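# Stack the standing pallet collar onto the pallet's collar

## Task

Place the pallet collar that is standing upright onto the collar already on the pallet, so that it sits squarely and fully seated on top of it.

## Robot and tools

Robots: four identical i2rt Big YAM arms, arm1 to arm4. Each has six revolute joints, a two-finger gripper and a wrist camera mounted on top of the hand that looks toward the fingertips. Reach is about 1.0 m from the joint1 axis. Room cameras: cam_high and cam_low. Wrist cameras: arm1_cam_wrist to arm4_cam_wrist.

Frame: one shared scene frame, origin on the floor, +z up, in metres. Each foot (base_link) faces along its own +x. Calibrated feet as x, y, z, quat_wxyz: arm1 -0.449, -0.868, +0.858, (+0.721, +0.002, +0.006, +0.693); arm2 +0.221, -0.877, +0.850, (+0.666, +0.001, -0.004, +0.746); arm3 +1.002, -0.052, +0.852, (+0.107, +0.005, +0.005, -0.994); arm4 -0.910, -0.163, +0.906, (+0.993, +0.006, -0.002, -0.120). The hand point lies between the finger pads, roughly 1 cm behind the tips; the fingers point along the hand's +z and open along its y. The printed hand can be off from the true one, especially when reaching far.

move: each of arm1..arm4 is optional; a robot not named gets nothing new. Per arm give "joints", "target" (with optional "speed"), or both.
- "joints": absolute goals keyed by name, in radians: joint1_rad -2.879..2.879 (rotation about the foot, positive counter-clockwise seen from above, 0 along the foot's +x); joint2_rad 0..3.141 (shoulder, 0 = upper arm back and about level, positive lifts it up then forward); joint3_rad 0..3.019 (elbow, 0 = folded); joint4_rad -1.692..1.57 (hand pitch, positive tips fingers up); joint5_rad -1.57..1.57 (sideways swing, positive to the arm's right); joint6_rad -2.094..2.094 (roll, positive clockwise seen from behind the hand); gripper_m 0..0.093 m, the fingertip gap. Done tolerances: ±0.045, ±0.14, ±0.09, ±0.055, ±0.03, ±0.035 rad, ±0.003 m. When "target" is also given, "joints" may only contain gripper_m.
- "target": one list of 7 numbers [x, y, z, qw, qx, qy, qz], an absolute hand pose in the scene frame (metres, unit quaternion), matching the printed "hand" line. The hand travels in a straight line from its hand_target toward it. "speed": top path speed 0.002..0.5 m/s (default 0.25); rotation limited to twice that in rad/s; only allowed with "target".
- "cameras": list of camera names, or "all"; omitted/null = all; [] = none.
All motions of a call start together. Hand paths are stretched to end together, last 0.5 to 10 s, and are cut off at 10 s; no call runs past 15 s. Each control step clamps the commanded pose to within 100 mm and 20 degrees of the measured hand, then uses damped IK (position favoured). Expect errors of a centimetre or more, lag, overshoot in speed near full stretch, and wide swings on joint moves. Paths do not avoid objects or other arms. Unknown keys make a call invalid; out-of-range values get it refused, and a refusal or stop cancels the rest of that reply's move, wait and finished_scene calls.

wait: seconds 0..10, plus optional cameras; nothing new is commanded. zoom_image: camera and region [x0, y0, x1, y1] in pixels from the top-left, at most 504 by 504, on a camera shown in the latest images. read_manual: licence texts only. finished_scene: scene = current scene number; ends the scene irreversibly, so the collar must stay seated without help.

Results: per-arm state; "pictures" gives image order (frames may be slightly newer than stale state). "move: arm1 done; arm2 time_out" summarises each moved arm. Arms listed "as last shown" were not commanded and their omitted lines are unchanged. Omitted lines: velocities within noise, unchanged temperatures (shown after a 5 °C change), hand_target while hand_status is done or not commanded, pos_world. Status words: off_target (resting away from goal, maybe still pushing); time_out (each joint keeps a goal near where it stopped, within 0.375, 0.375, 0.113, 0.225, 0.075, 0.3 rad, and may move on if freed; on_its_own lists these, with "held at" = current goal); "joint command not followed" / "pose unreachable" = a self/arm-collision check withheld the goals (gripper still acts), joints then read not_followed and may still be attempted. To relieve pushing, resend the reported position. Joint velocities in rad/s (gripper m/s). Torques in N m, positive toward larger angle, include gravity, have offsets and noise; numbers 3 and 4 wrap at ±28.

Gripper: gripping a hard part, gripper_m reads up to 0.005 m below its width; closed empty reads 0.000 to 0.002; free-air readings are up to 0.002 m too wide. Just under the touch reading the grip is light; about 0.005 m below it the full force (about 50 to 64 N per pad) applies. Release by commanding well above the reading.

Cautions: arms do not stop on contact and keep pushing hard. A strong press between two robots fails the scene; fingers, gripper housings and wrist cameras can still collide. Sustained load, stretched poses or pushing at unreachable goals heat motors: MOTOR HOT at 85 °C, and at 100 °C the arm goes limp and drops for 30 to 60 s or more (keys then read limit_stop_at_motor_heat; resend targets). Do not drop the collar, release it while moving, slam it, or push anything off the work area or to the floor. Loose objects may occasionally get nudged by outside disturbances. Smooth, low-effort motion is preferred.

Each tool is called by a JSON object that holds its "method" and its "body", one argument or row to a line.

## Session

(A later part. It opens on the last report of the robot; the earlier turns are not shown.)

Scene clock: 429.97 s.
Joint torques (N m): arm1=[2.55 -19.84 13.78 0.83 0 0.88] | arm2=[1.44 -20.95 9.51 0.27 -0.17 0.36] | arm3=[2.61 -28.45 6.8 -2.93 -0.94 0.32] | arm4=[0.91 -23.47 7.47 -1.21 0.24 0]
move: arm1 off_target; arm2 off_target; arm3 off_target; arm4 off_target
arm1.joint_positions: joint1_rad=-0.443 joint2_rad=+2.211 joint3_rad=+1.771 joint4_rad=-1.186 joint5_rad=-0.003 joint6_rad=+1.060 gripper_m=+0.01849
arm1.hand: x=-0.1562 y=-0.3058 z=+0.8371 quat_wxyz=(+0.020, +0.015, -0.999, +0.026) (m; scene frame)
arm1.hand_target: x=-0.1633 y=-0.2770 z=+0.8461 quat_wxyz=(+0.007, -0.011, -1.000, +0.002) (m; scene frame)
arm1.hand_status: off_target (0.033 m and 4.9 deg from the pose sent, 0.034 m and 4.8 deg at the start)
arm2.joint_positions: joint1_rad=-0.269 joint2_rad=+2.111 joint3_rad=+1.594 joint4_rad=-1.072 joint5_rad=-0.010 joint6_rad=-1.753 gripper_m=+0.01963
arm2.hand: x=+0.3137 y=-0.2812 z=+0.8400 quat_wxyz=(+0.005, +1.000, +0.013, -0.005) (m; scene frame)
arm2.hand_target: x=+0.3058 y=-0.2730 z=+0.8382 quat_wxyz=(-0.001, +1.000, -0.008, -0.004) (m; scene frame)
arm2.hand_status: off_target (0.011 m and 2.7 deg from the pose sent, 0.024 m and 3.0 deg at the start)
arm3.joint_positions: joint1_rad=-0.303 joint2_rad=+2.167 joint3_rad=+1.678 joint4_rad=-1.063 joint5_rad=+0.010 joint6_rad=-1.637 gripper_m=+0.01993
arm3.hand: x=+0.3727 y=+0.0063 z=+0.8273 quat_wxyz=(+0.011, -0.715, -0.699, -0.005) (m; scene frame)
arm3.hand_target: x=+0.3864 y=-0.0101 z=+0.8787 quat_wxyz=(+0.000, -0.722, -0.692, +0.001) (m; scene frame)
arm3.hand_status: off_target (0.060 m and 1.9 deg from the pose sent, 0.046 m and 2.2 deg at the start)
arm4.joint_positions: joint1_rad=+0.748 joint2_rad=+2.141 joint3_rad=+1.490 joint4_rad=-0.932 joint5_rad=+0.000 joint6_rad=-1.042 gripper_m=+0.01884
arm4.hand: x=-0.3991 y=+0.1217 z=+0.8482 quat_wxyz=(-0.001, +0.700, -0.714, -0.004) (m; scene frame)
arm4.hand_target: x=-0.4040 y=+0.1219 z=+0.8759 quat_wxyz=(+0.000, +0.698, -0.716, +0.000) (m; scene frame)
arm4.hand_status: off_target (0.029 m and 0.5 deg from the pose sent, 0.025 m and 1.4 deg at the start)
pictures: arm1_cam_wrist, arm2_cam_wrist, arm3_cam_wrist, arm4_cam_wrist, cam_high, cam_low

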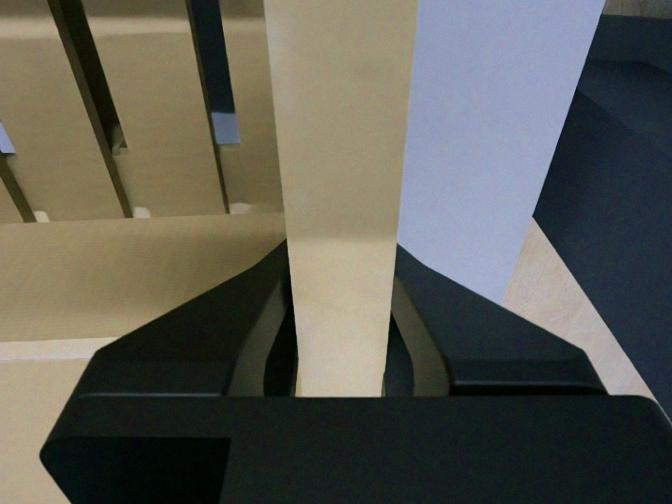

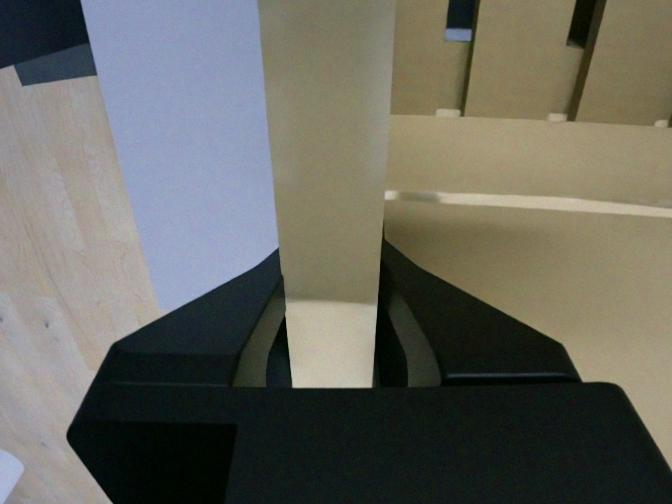

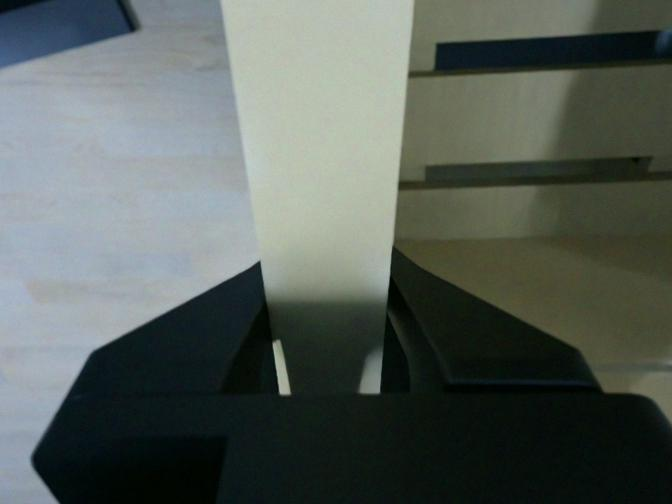

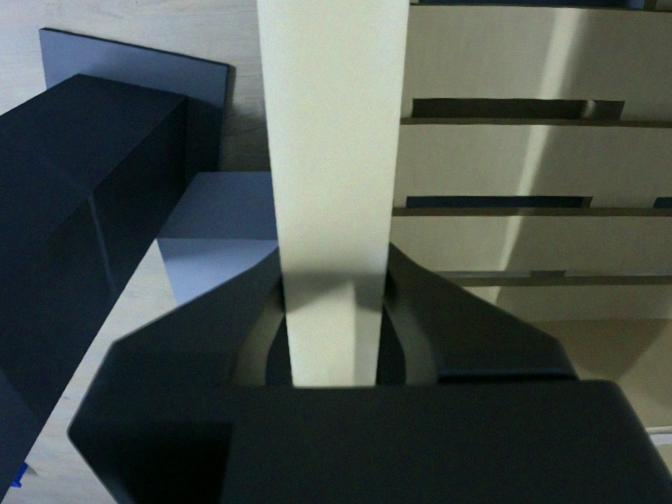

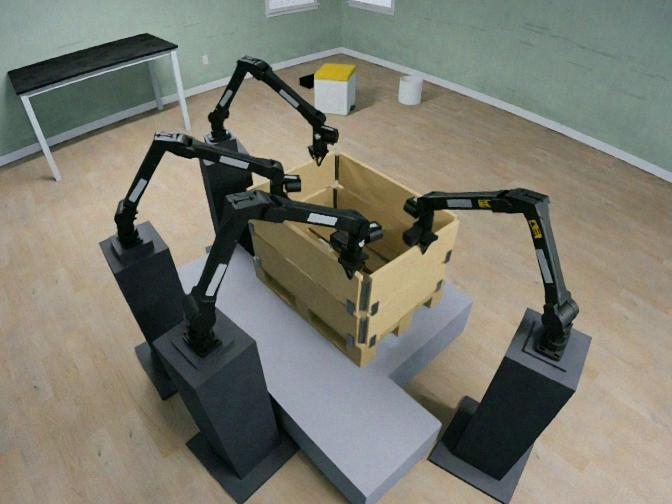

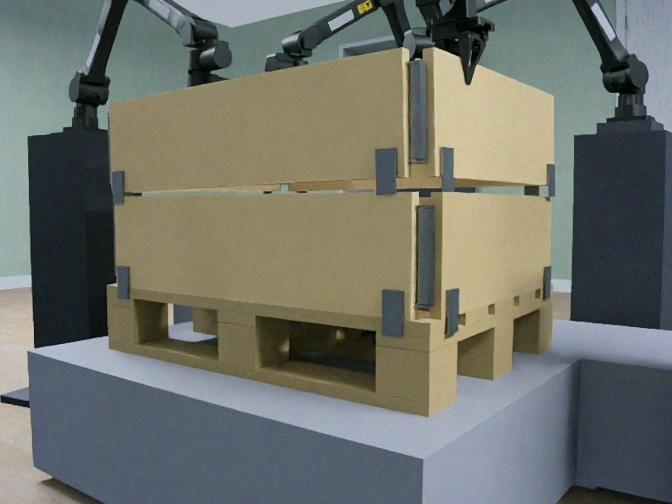

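{"method": "move", "body": {
  "arm1": {"target":[-0.162,-0.277,0.82,0,0.012,1,0],"speed":0.03},
  "arm2": {"target":[0.306,-0.274,0.815,0,1,-0.009,0],"speed":0.03},
  "arm3": {"target":[0.387,-0.012,0.855,0,0.7224,0.6915,0],"speed":0.03},
  "arm4": {"target":[-0.405,0.120,0.85,0,-0.6984,0.7157,0],"speed":0.03}
}}

{"method": "zoom_image", "body": {
  "camera": "cam_low",
  "region": [60, 20, 560, 360]
}}

{"method": "zoom_image", "body": {
  "camera": "cam_high",
  "region": [220, 130, 480, 380]
}}

Scene clock: 445.70 s.
Joint torques (N m): arm1=[2.61 -19.72 11.34 1.89 0.27 0.86] | arm2=[1.73 -20.84 9.03 0.12 0.13 0.38] | arm3=[2.73 -26.81 6.64 -2.45 -1.13 0.32] | arm4=[0.67 -21.36 5.79 -0.17 0.35 -0.03]
Motor temperatures (°C): arm1=[30 49 48 29 32 29 34] | arm2=[31 40 36 31 30 27 32] | arm3=[28 60 45 35 31 27 31] | arm4=[34 48 44 29 30 30 33]
Heat: arm1: hottest joint2_rad 49 °C; arm2: hottest joint2_rad 40 °C; arm3: hottest joint2_rad 60 °C; arm4: hottest joint2_rad 48 °C.
move: arm1 off_target; arm2 off_target; arm3 off_target; arm4 off_target
arm1.joint_positions: joint1_rad=-0.443 joint2_rad=+2.231 joint3_rad=+1.767 joint4_rad=-1.149 joint5_rad=-0.006 joint6_rad=+1.060 gripper_m=+0.01863
arm1.hand: x=-0.1546 y=-0.3019 z=+0.8227 quat_wxyz=(+0.018, +0.015, -1.000, +0.020) (m; scene frame)
arm1.hand_target: x=-0.1632 y=-0.2779 z=+0.8207 quat_wxyz=(+0.003, -0.011, -1.000, -0.001) (m; scene frame)
arm1.hand_status: off_target (0.026 m and 4.4 deg from the pose sent, 0.034 m and 4.9 deg at the start)
arm2.joint_positions: joint1_rad=-0.271 joint2_rad=+2.137 joint3_rad=+1.578 joint4_rad=-1.020 joint5_rad=-0.013 joint6_rad=-1.753 gripper_m=+0.01963
arm2.hand: x=+0.3149 y=-0.2794 z=+0.8198 quat_wxyz=(-0.001, +1.000, +0.012, -0.005) (m; scene frame)
arm2.hand_target: x=+0.3054 y=-0.2741 z=+0.8151 quat_wxyz=(-0.001, +1.000, -0.008, -0.002) (m; scene frame)
arm2.hand_status: off_target (0.012 m and 2.5 deg from the pose sent, 0.027 m and 2.7 deg at the start)
arm3.joint_positions: joint1_rad=-0.303 joint2_rad=+2.181 joint3_rad=+1.656 joint4_rad=-1.021 joint5_rad=+0.016 joint6_rad=-1.636 gripper_m=+0.01993
arm3.hand: x=+0.3743 y=+0.0074 z=+0.8116 quat_wxyz=(+0.015, -0.715, -0.699, -0.005) (m; scene frame)
arm3.hand_target: x=+0.3859 y=-0.0110 z=+0.8520 quat_wxyz=(+0.001, -0.722, -0.692, +0.000) (m; scene frame)
arm3.hand_status: off_target (0.049 m and 2.2 deg from the pose sent, 0.036 m and 1.9 deg at the start)
arm4.joint_positions: joint1_rad=+0.748 joint2_rad=+2.146 joint3_rad=+1.490 joint4_rad=-0.906 joint5_rad=-0.003 joint6_rad=-1.036 gripper_m=+0.01880
arm4.hand: x=-0.3946 y=+0.1248 z=+0.8453 quat_wxyz=(-0.011, +0.698, -0.716, -0.002) (m; scene frame)
arm4.hand_target: x=-0.4051 y=+0.1199 z=+0.8497 quat_wxyz=(+0.001, +0.696, -0.718, +0.000) (m; scene frame)
arm4.hand_status: off_target (0.012 m and 1.3 deg from the pose sent, 0.006 m and 0.5 deg at the start)
pictures: arm1_cam_wrist, arm2_cam_wrist, arm3_cam_wrist, arm4_cam_wrist, cam_high, cam_low

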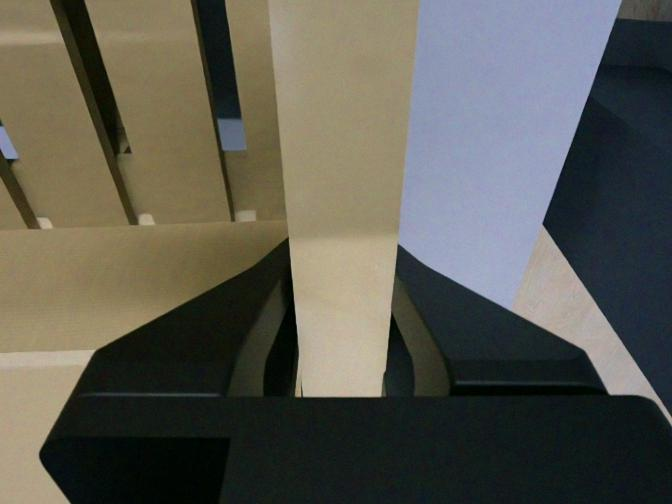

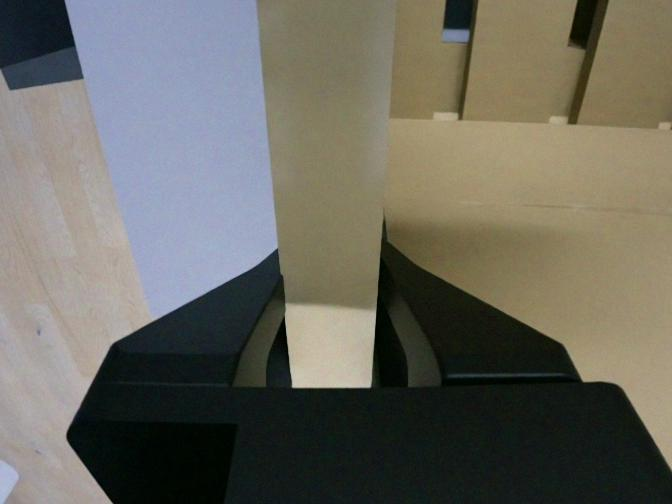

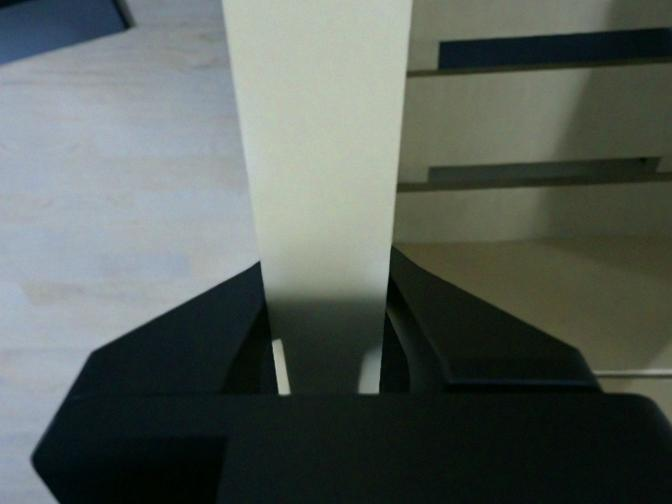

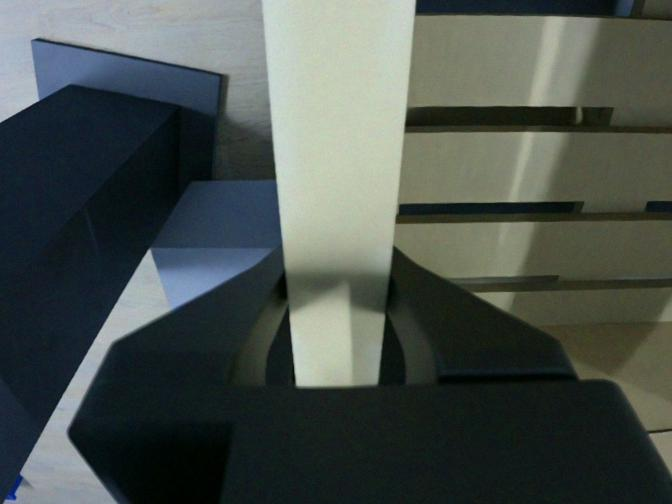

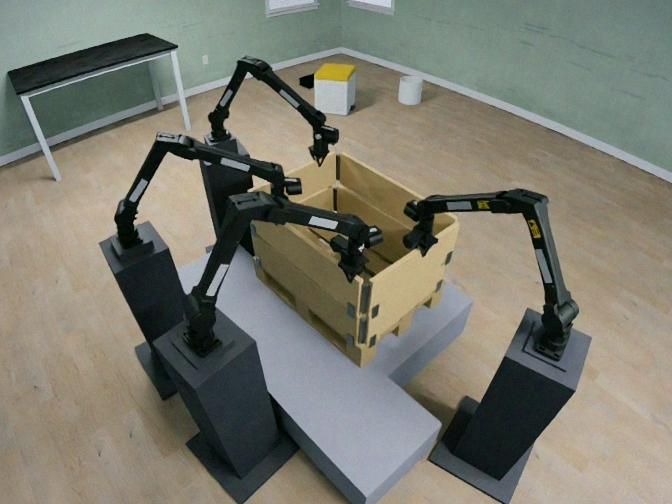

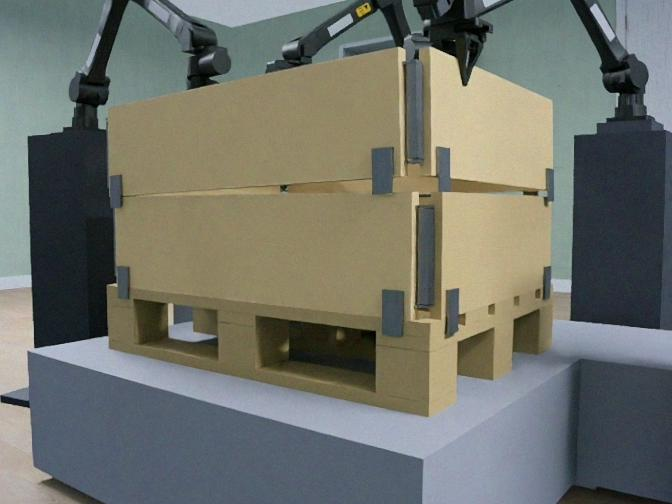

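Scaled by 1.008 from the camera's 672x504 image, which has a finer 960x720 frame.

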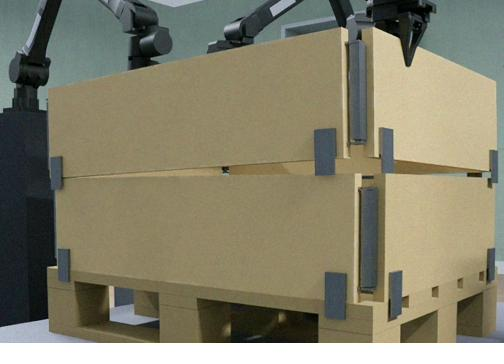

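Scaled by 1.938 from the camera's 672x504 image, which has a finer 960x720 frame.

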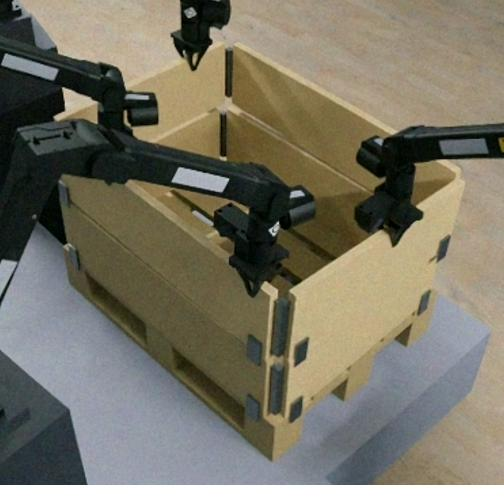

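{"method": "move", "body": {
  "arm3": {"target":[0.368,-0.010,0.862,0,0.7071,0.7071,0],"speed":0.04},
  "arm4": {"target":[-0.430,0.122,0.895,0,-0.7102,0.704,0],"speed":0.04}
}}

{"method": "zoom_image", "body": {
  "camera": "cam_low",
  "region": [60, 20, 560, 360]
}}

{"method": "zoom_image", "body": {
  "camera": "cam_high",
  "region": [220, 130, 480, 380]
}}

Scene clock: 461.17 s.
Joint torques (N m): arm1=[2.61 -20.78 11.52 1.22 0.07 0.84] | arm2=[1.61 -20.89 9.05 0.05 0.02 0.38] | arm3=[2.73 -26.4 9.54 -3.59 -0.96 0.24] | arm4=[0.97 -28.34 5.41 -2.7 0.03 -0.03]
move: arm3 off_target; arm4 off_target
Joint velocities: arm1=[within noise] | arm2=[within noise] | arm3=[-0.015 -0.005 -0.002 -0.002 -0.154 -0.095 -0.001] | arm4=[within noise]
arm1.joint_positions: joint1_rad=-0.443 joint2_rad=+2.243 joint3_rad=+1.765 joint4_rad=-1.134 joint5_rad=+0.000 joint6_rad=+1.061 gripper_m=+0.01864
arm1.hand: x=-0.1534 y=-0.3017 z=+0.8142 quat_wxyz=(+0.015, +0.014, -1.000, +0.021) (m; scene frame)
arm2.joint_positions: joint1_rad=-0.270 joint2_rad=+2.138 joint3_rad=+1.578 joint4_rad=-1.019 joint5_rad=-0.001 joint6_rad=-1.753 gripper_m=+0.01963
arm2.hand: x=+0.3161 y=-0.2796 z=+0.8190 quat_wxyz=(+0.000, +1.000, +0.013, +0.001) (m; scene frame)
arm3.joint_positions: joint1_rad=-0.303 joint2_rad=+2.206 joint3_rad=+1.705 joint4_rad=-1.035 joint5_rad=+0.012 joint6_rad=-1.671 gripper_m=+0.01993
arm3.hand: x=+0.3608 y=+0.0078 z=+0.8126 quat_wxyz=(+0.018, -0.703, -0.711, +0.000) (m; scene frame)
arm3.hand_target: x=+0.3675 y=-0.0093 z=+0.8595 quat_wxyz=(+0.002, -0.707, -0.707, +0.001) (m; scene frame)
arm3.hand_status: off_target (0.053 m and 2.1 deg from the pose sent, 0.054 m and 2.3 deg at the start)
arm4.joint_positions: joint1_rad=+0.770 joint2_rad=+2.146 joint3_rad=+1.438 joint4_rad=-0.876 joint5_rad=+0.013 joint6_rad=-1.056 gripper_m=+0.01879
arm4.hand: x=-0.4153 y=+0.1246 z=+0.8297 quat_wxyz=(+0.002, +0.713, -0.701, +0.002) (m; scene frame)
arm4.hand_target: x=-0.4272 y=+0.1220 z=+0.8880 quat_wxyz=(-0.001, +0.713, -0.702, +0.004) (m; scene frame)
arm4.hand_status: off_target (0.067 m and 0.5 deg from the pose sent, 0.061 m and 2.4 deg at the start)
pictures: arm1_cam_wrist, arm2_cam_wrist, arm3_cam_wrist, arm4_cam_wrist, cam_high, cam_low

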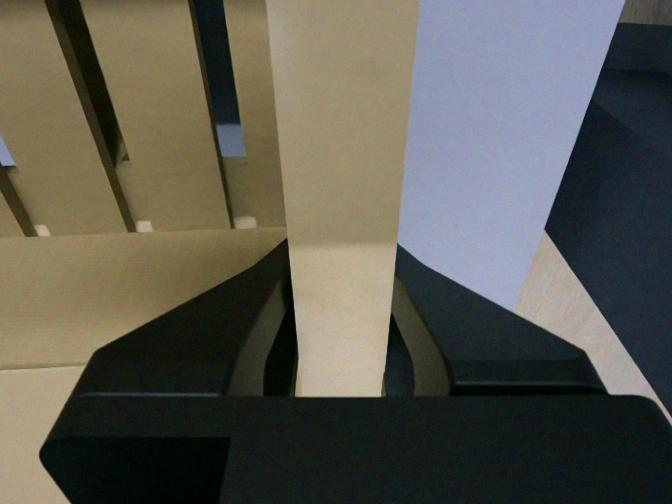

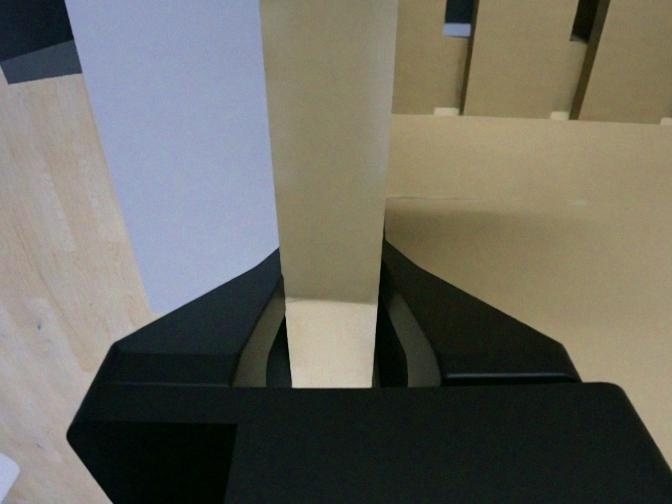

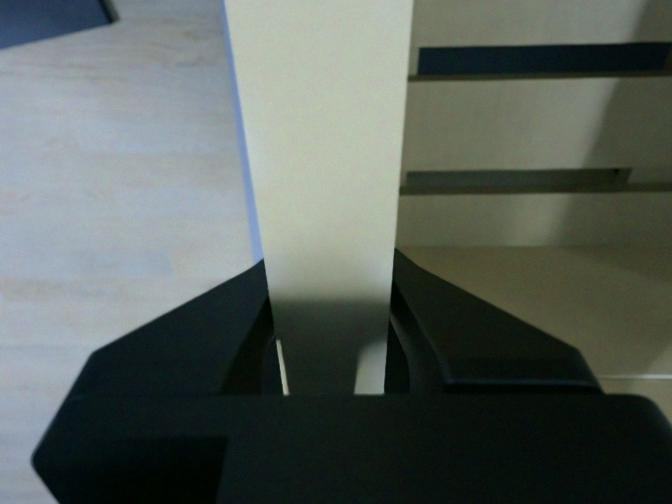

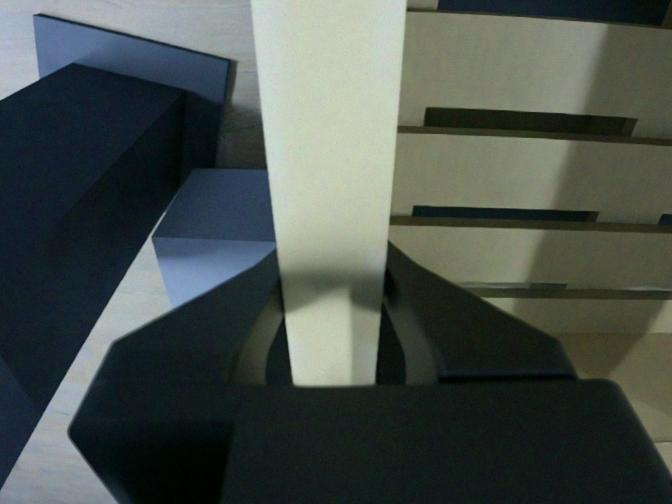

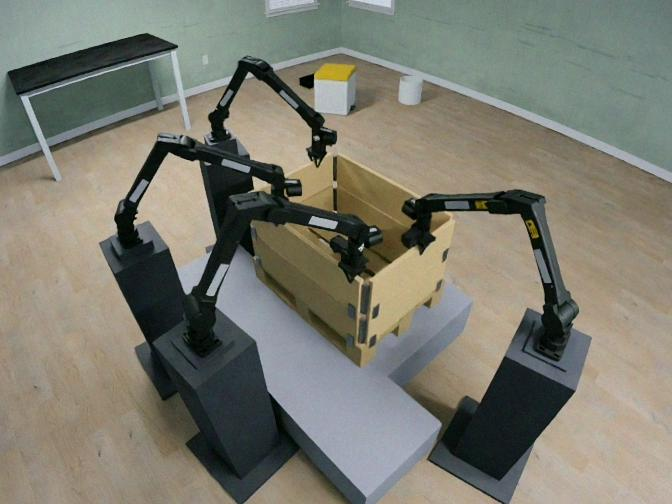

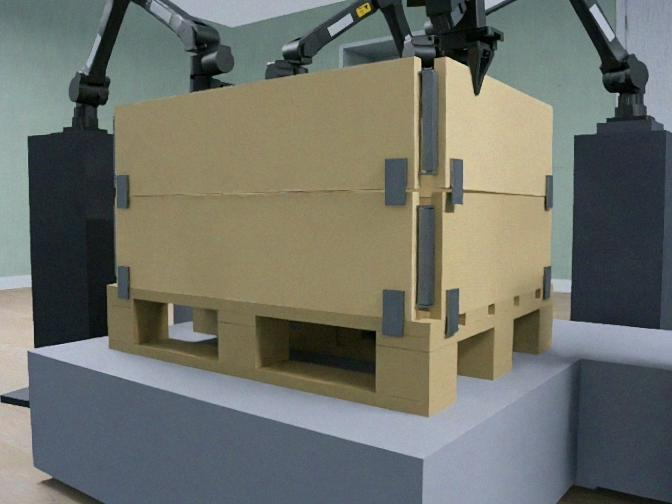

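Scaled by 1.008 from the camera's 672x504 image, which has a finer 960x720 frame.

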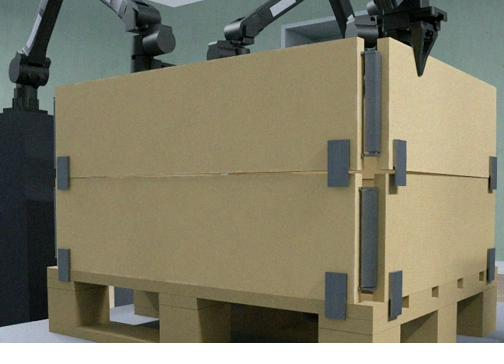

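Scaled by 1.938 from the camera's 672x504 image, which has a finer 960x720 frame.

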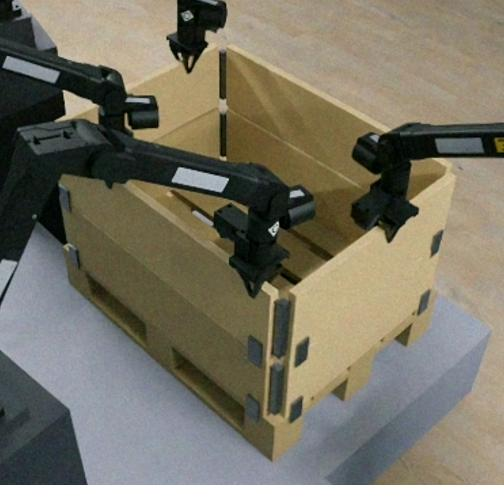

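{"method": "move", "body": {
  "arm1": {"target":[-0.158,-0.285,0.785,0,0.012,1,0],"speed":0.03},
  "arm2": {"target":[0.310,-0.276,0.785,0,1,0.008,0],"speed":0.03},
  "arm3": {"target":[0.364,0.004,0.80,0,0.705,0.709,0],"speed":0.03},
  "arm4": {"target":[-0.424,0.124,0.80,0,-0.713,0.701,0],"speed":0.03}
}}

{"method": "zoom_image", "body": {
  "camera": "cam_low",
  "region": [60, 20, 560, 360]
}}

{"method": "zoom_image", "body": {
  "camera": "cam_high",
  "region": [220, 130, 480, 380]
}}

Scene clock: 470.33 s.
Joint torques (N m): arm1=[1.73 -17.85 9.09 3.23 0.22 0.71] | arm2=[1.08 -17.9 7.45 1.43 -0.2 0.01] | arm3=[1.38 -19.66 8.03 -0.23 -0.95 0.07] | arm4=[0.5 -17.32 5.91 0.77 -0.09 -0.08]
move: arm1 off_target; arm2 off_target; arm3 done; arm4 off_target
arm1.joint_positions: joint1_rad=-0.443 joint2_rad=+2.240 joint3_rad=+1.751 joint4_rad=-1.108 joint5_rad=+0.000 joint6_rad=+1.064 gripper_m=+0.01864
arm1.hand: x=-0.1533 y=-0.3009 z=+0.8111 quat_wxyz=(+0.012, +0.013, -1.000, +0.014) (m; scene frame)
arm1.hand_target: x=-0.1589 y=-0.2869 z=+0.7859 quat_wxyz=(+0.002, -0.011, -1.000, +0.001) (m; scene frame)
arm1.hand_status: off_target (0.031 m and 3.6 deg from the pose sent, 0.034 m and 4.2 deg at the start)
arm2.joint_positions: joint1_rad=-0.270 joint2_rad=+2.139 joint3_rad=+1.573 joint4_rad=-1.006 joint5_rad=-0.003 joint6_rad=-1.753 gripper_m=+0.01963
arm2.hand: x=+0.3160 y=-0.2789 z=+0.8169 quat_wxyz=(-0.003, +1.000, +0.013, +0.001) (m; scene frame)
arm2.hand_target: x=+0.3093 y=-0.2806 z=+0.7862 quat_wxyz=(+0.006, +1.000, +0.008, -0.001) (m; scene frame)
arm2.hand_status: off_target (0.033 m and 0.7 deg from the pose sent, 0.035 m and 0.6 deg at the start)
arm3.joint_positions: joint1_rad=-0.306 joint2_rad=+2.215 joint3_rad=+1.707 joint4_rad=-1.031 joint5_rad=+0.010 joint6_rad=-1.680 gripper_m=+0.01991
arm3.hand: x=+0.3604 y=+0.0094 z=+0.8077 quat_wxyz=(+0.016, -0.701, -0.713, -0.001) (m; scene frame)
arm3.hand_target: x=+0.3644 y=+0.0040 z=+0.8000 quat_wxyz=(-0.001, -0.705, -0.709, +0.000) (m; scene frame)
arm3.hand_status: done (0.010 m and 2.0 deg from the pose sent, 0.014 m and 2.1 deg at the start)
arm4.joint_positions: joint1_rad=+0.773 joint2_rad=+2.152 joint3_rad=+1.415 joint4_rad=-0.823 joint5_rad=+0.011 joint6_rad=-1.056 gripper_m=+0.01879
arm4.hand: x=-0.4157 y=+0.1268 z=+0.8202 quat_wxyz=(-0.010, +0.714, -0.700, +0.005) (m; scene frame)
arm4.hand_target: x=-0.4269 y=+0.1219 z=+0.8008 quat_wxyz=(+0.007, +0.713, -0.701, +0.000) (m; scene frame)
arm4.hand_status: off_target (0.022 m and 1.3 deg from the pose sent, 0.031 m and 0.3 deg at the start)
pictures: arm1_cam_wrist, arm2_cam_wrist, arm3_cam_wrist, arm4_cam_wrist, cam_high, cam_low

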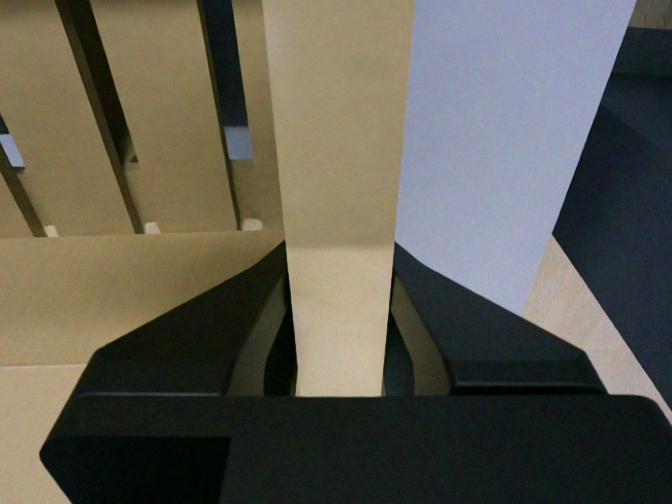

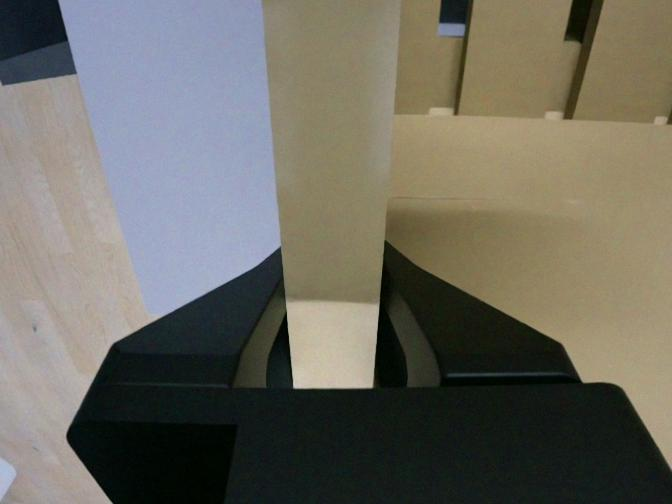

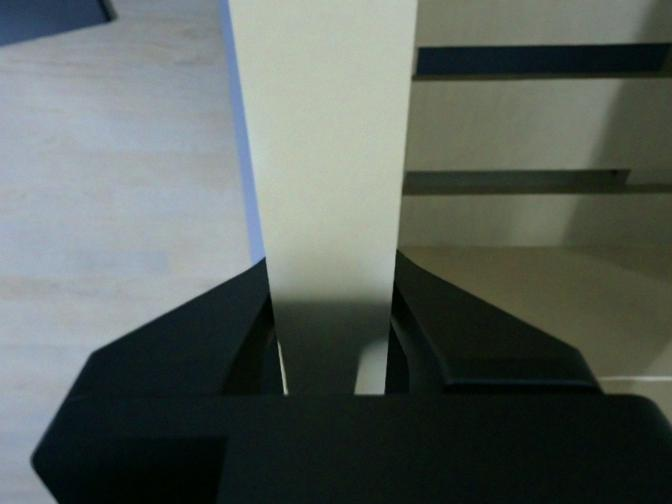

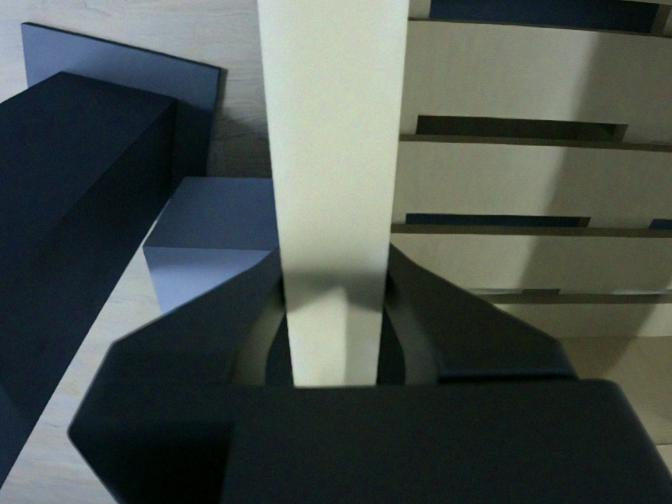

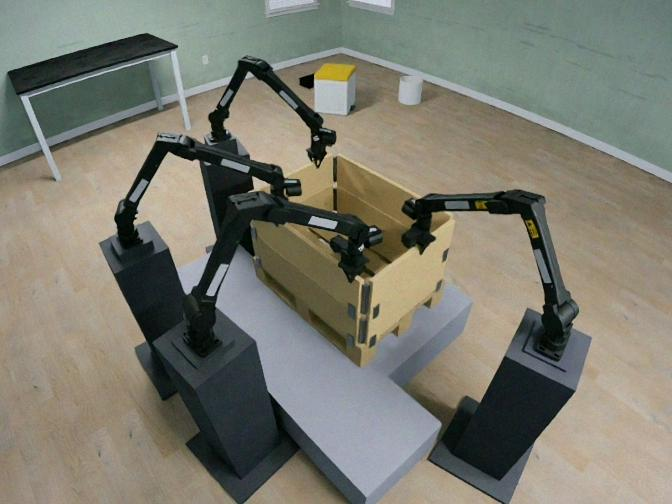

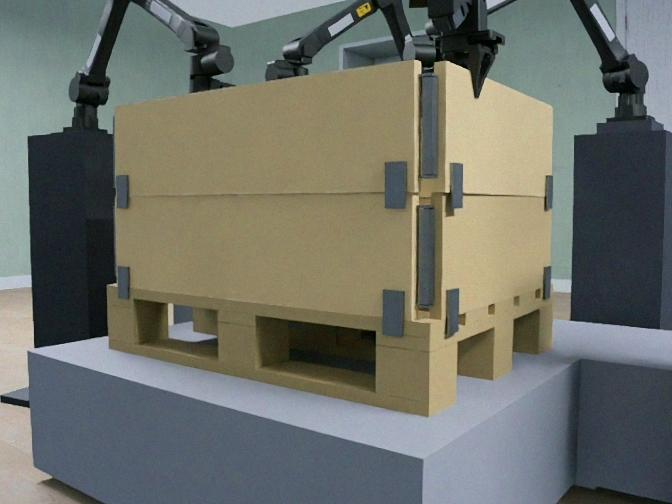

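Scaled by 1.008 from the camera's 672x504 image, which has a finer 960x720 frame.

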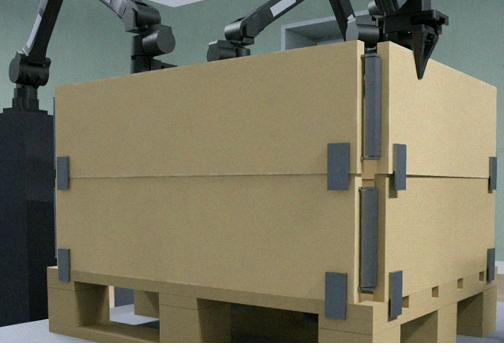

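Scaled by 1.938 from the camera's 672x504 image, which has a finer 960x720 frame.

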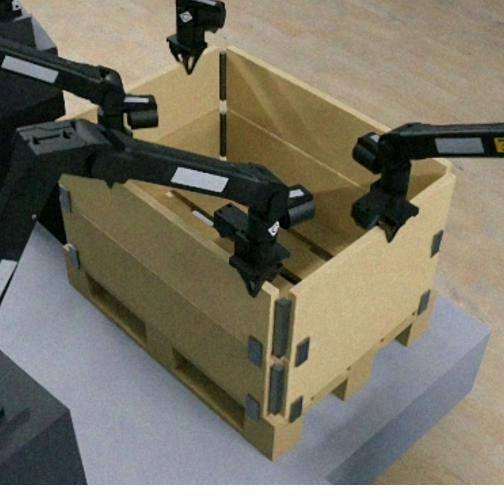

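{"method": "zoom_image", "body": {
  "camera": "cam_high",
  "region": [300, 230, 460, 370]
}}

{"method": "zoom_image", "body": {
  "camera": "cam_low",
  "region": [370, 130, 570, 280]
}}

Scaled by 3.150 from the camera's 672x504 image, which has a finer 960x720 frame.

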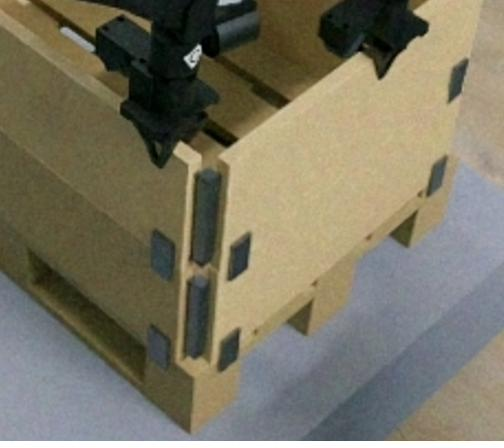

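Scaled by 2.520 from the camera's 672x504 image, which has a finer 960x720 frame.

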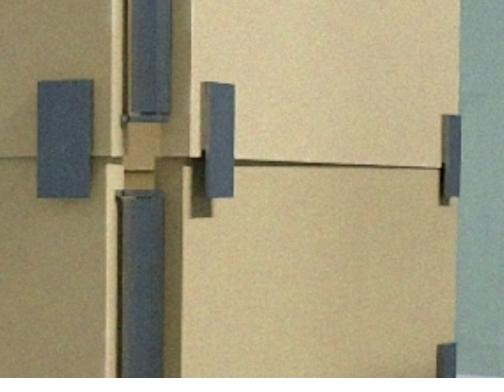

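{"method": "move", "body": {
  "arm1": {"joints":{"gripper_m":0.045}},
  "arm2": {"joints":{"gripper_m":0.045}},
  "arm3": {"joints":{"gripper_m":0.045}},
  "arm4": {"joints":{"gripper_m":0.045}}
}}

{"method": "zoom_image", "body": {
  "camera": "cam_low",
  "region": [370, 130, 570, 280]
}}

{"method": "zoom_image", "body": {
  "camera": "cam_high",
  "region": [300, 230, 460, 370]
}}

Scene clock: 477.70 s.
Joint torques (N m): arm1=[1.44 -20.31 8.99 0.65 0.07 0.14] | arm2=[0.73 -21.48 8.14 0.43 -0.2 -0.06] | arm3=[1.2 -19.6 7.97 -0.01 -0.17 0.07] | arm4=[0.79 -18.84 7.1 0.7 -0.09 -0.08]
move: arm1 done; arm2 done; arm3 done; arm4 done
arm1.joint_positions: joint1_rad=-0.439 joint2_rad=+2.268 joint3_rad=+1.751 joint4_rad=-1.047 joint5_rad=+0.005 joint6_rad=+1.120 gripper_m=+0.04492
arm1.joint_status: all done
arm1.hand: x=-0.1501 y=-0.2914 z=+0.7935 quat_wxyz=(+0.002, -0.013, -1.000, +0.001) (m; scene frame)
arm2.joint_positions: joint1_rad=-0.265 joint2_rad=+2.180 joint3_rad=+1.561 joint4_rad=-0.980 joint5_rad=-0.001 joint6_rad=-1.746 gripper_m=+0.04493
arm2.joint_status: all done
arm2.hand: x=+0.3126 y=-0.2849 z=+0.7891 quat_wxyz=(+0.010, +1.000, +0.011, -0.001) (m; scene frame)
arm3.joint_positions: joint1_rad=-0.305 joint2_rad=+2.216 joint3_rad=+1.707 joint4_rad=-1.051 joint5_rad=-0.011 joint6_rad=-1.679 gripper_m=+0.04496
arm3.joint_status: all done
arm3.hand: x=+0.3649 y=+0.0043 z=+0.8074 quat_wxyz=(+0.002, -0.701, -0.713, +0.001) (m; scene frame)
arm4.joint_positions: joint1_rad=+0.773 joint2_rad=+2.175 joint3_rad=+1.397 joint4_rad=-0.824 joint5_rad=+0.011 joint6_rad=-1.056 gripper_m=+0.04495
arm4.joint_status: all done
arm4.hand: x=-0.4283 y=+0.1193 z=+0.8025 quat_wxyz=(+0.010, +0.714, -0.700, -0.001) (m; scene frame)
pictures: arm1_cam_wrist, arm2_cam_wrist, arm3_cam_wrist, arm4_cam_wrist, cam_high, cam_low

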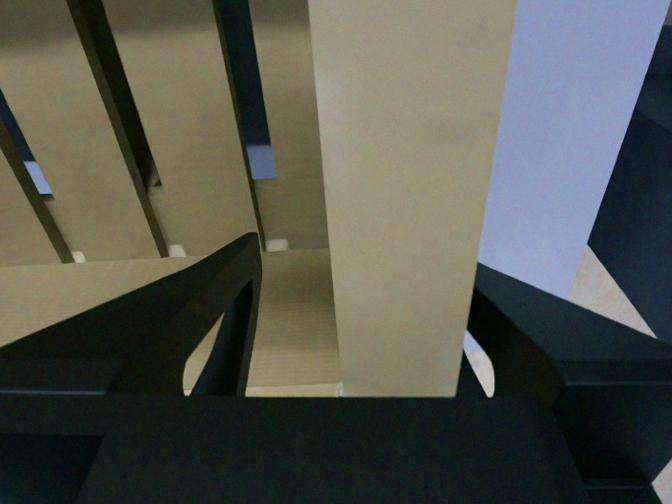

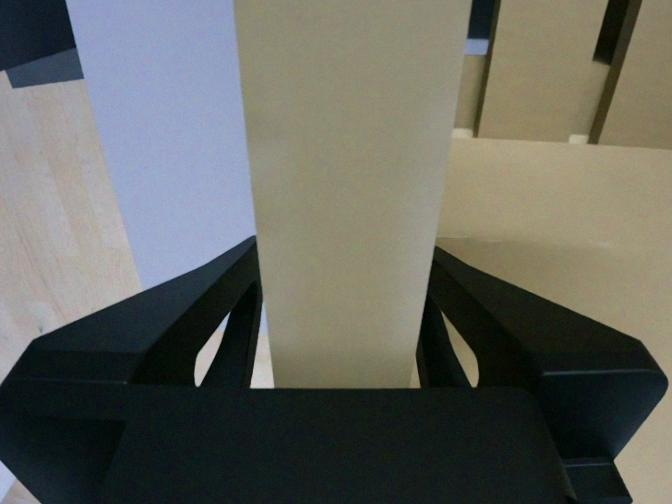

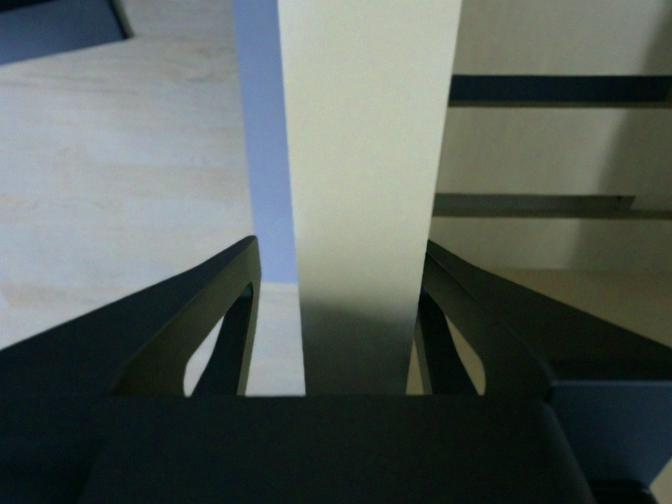

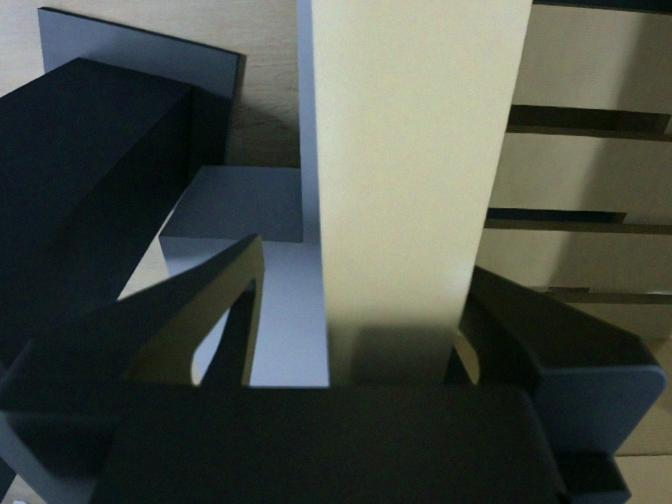

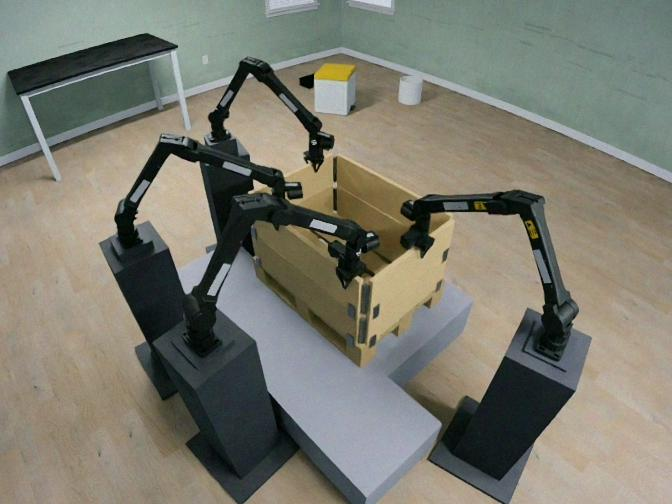

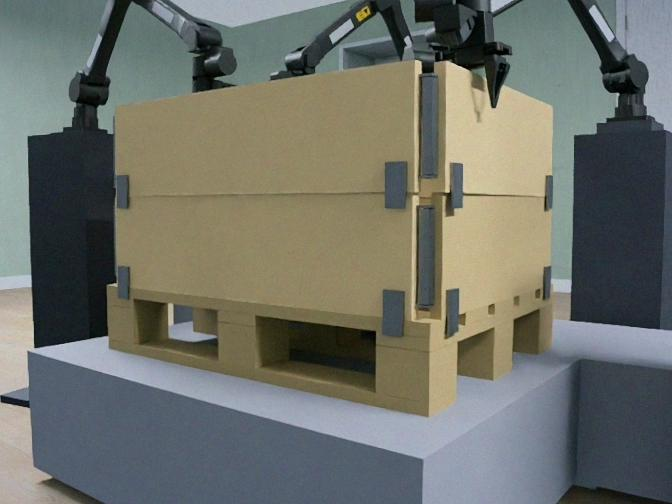

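Scaled by 2.520 from the camera's 672x504 image, which has a finer 960x720 frame.

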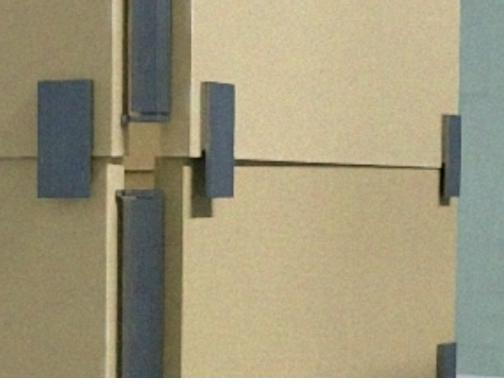

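Scaled by 3.150 from the camera's 672x504 image, which has a finer 960x720 frame.

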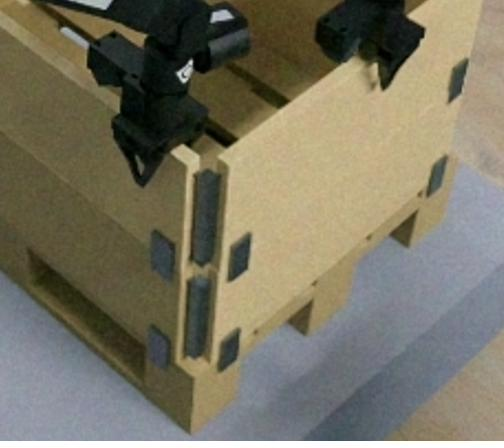

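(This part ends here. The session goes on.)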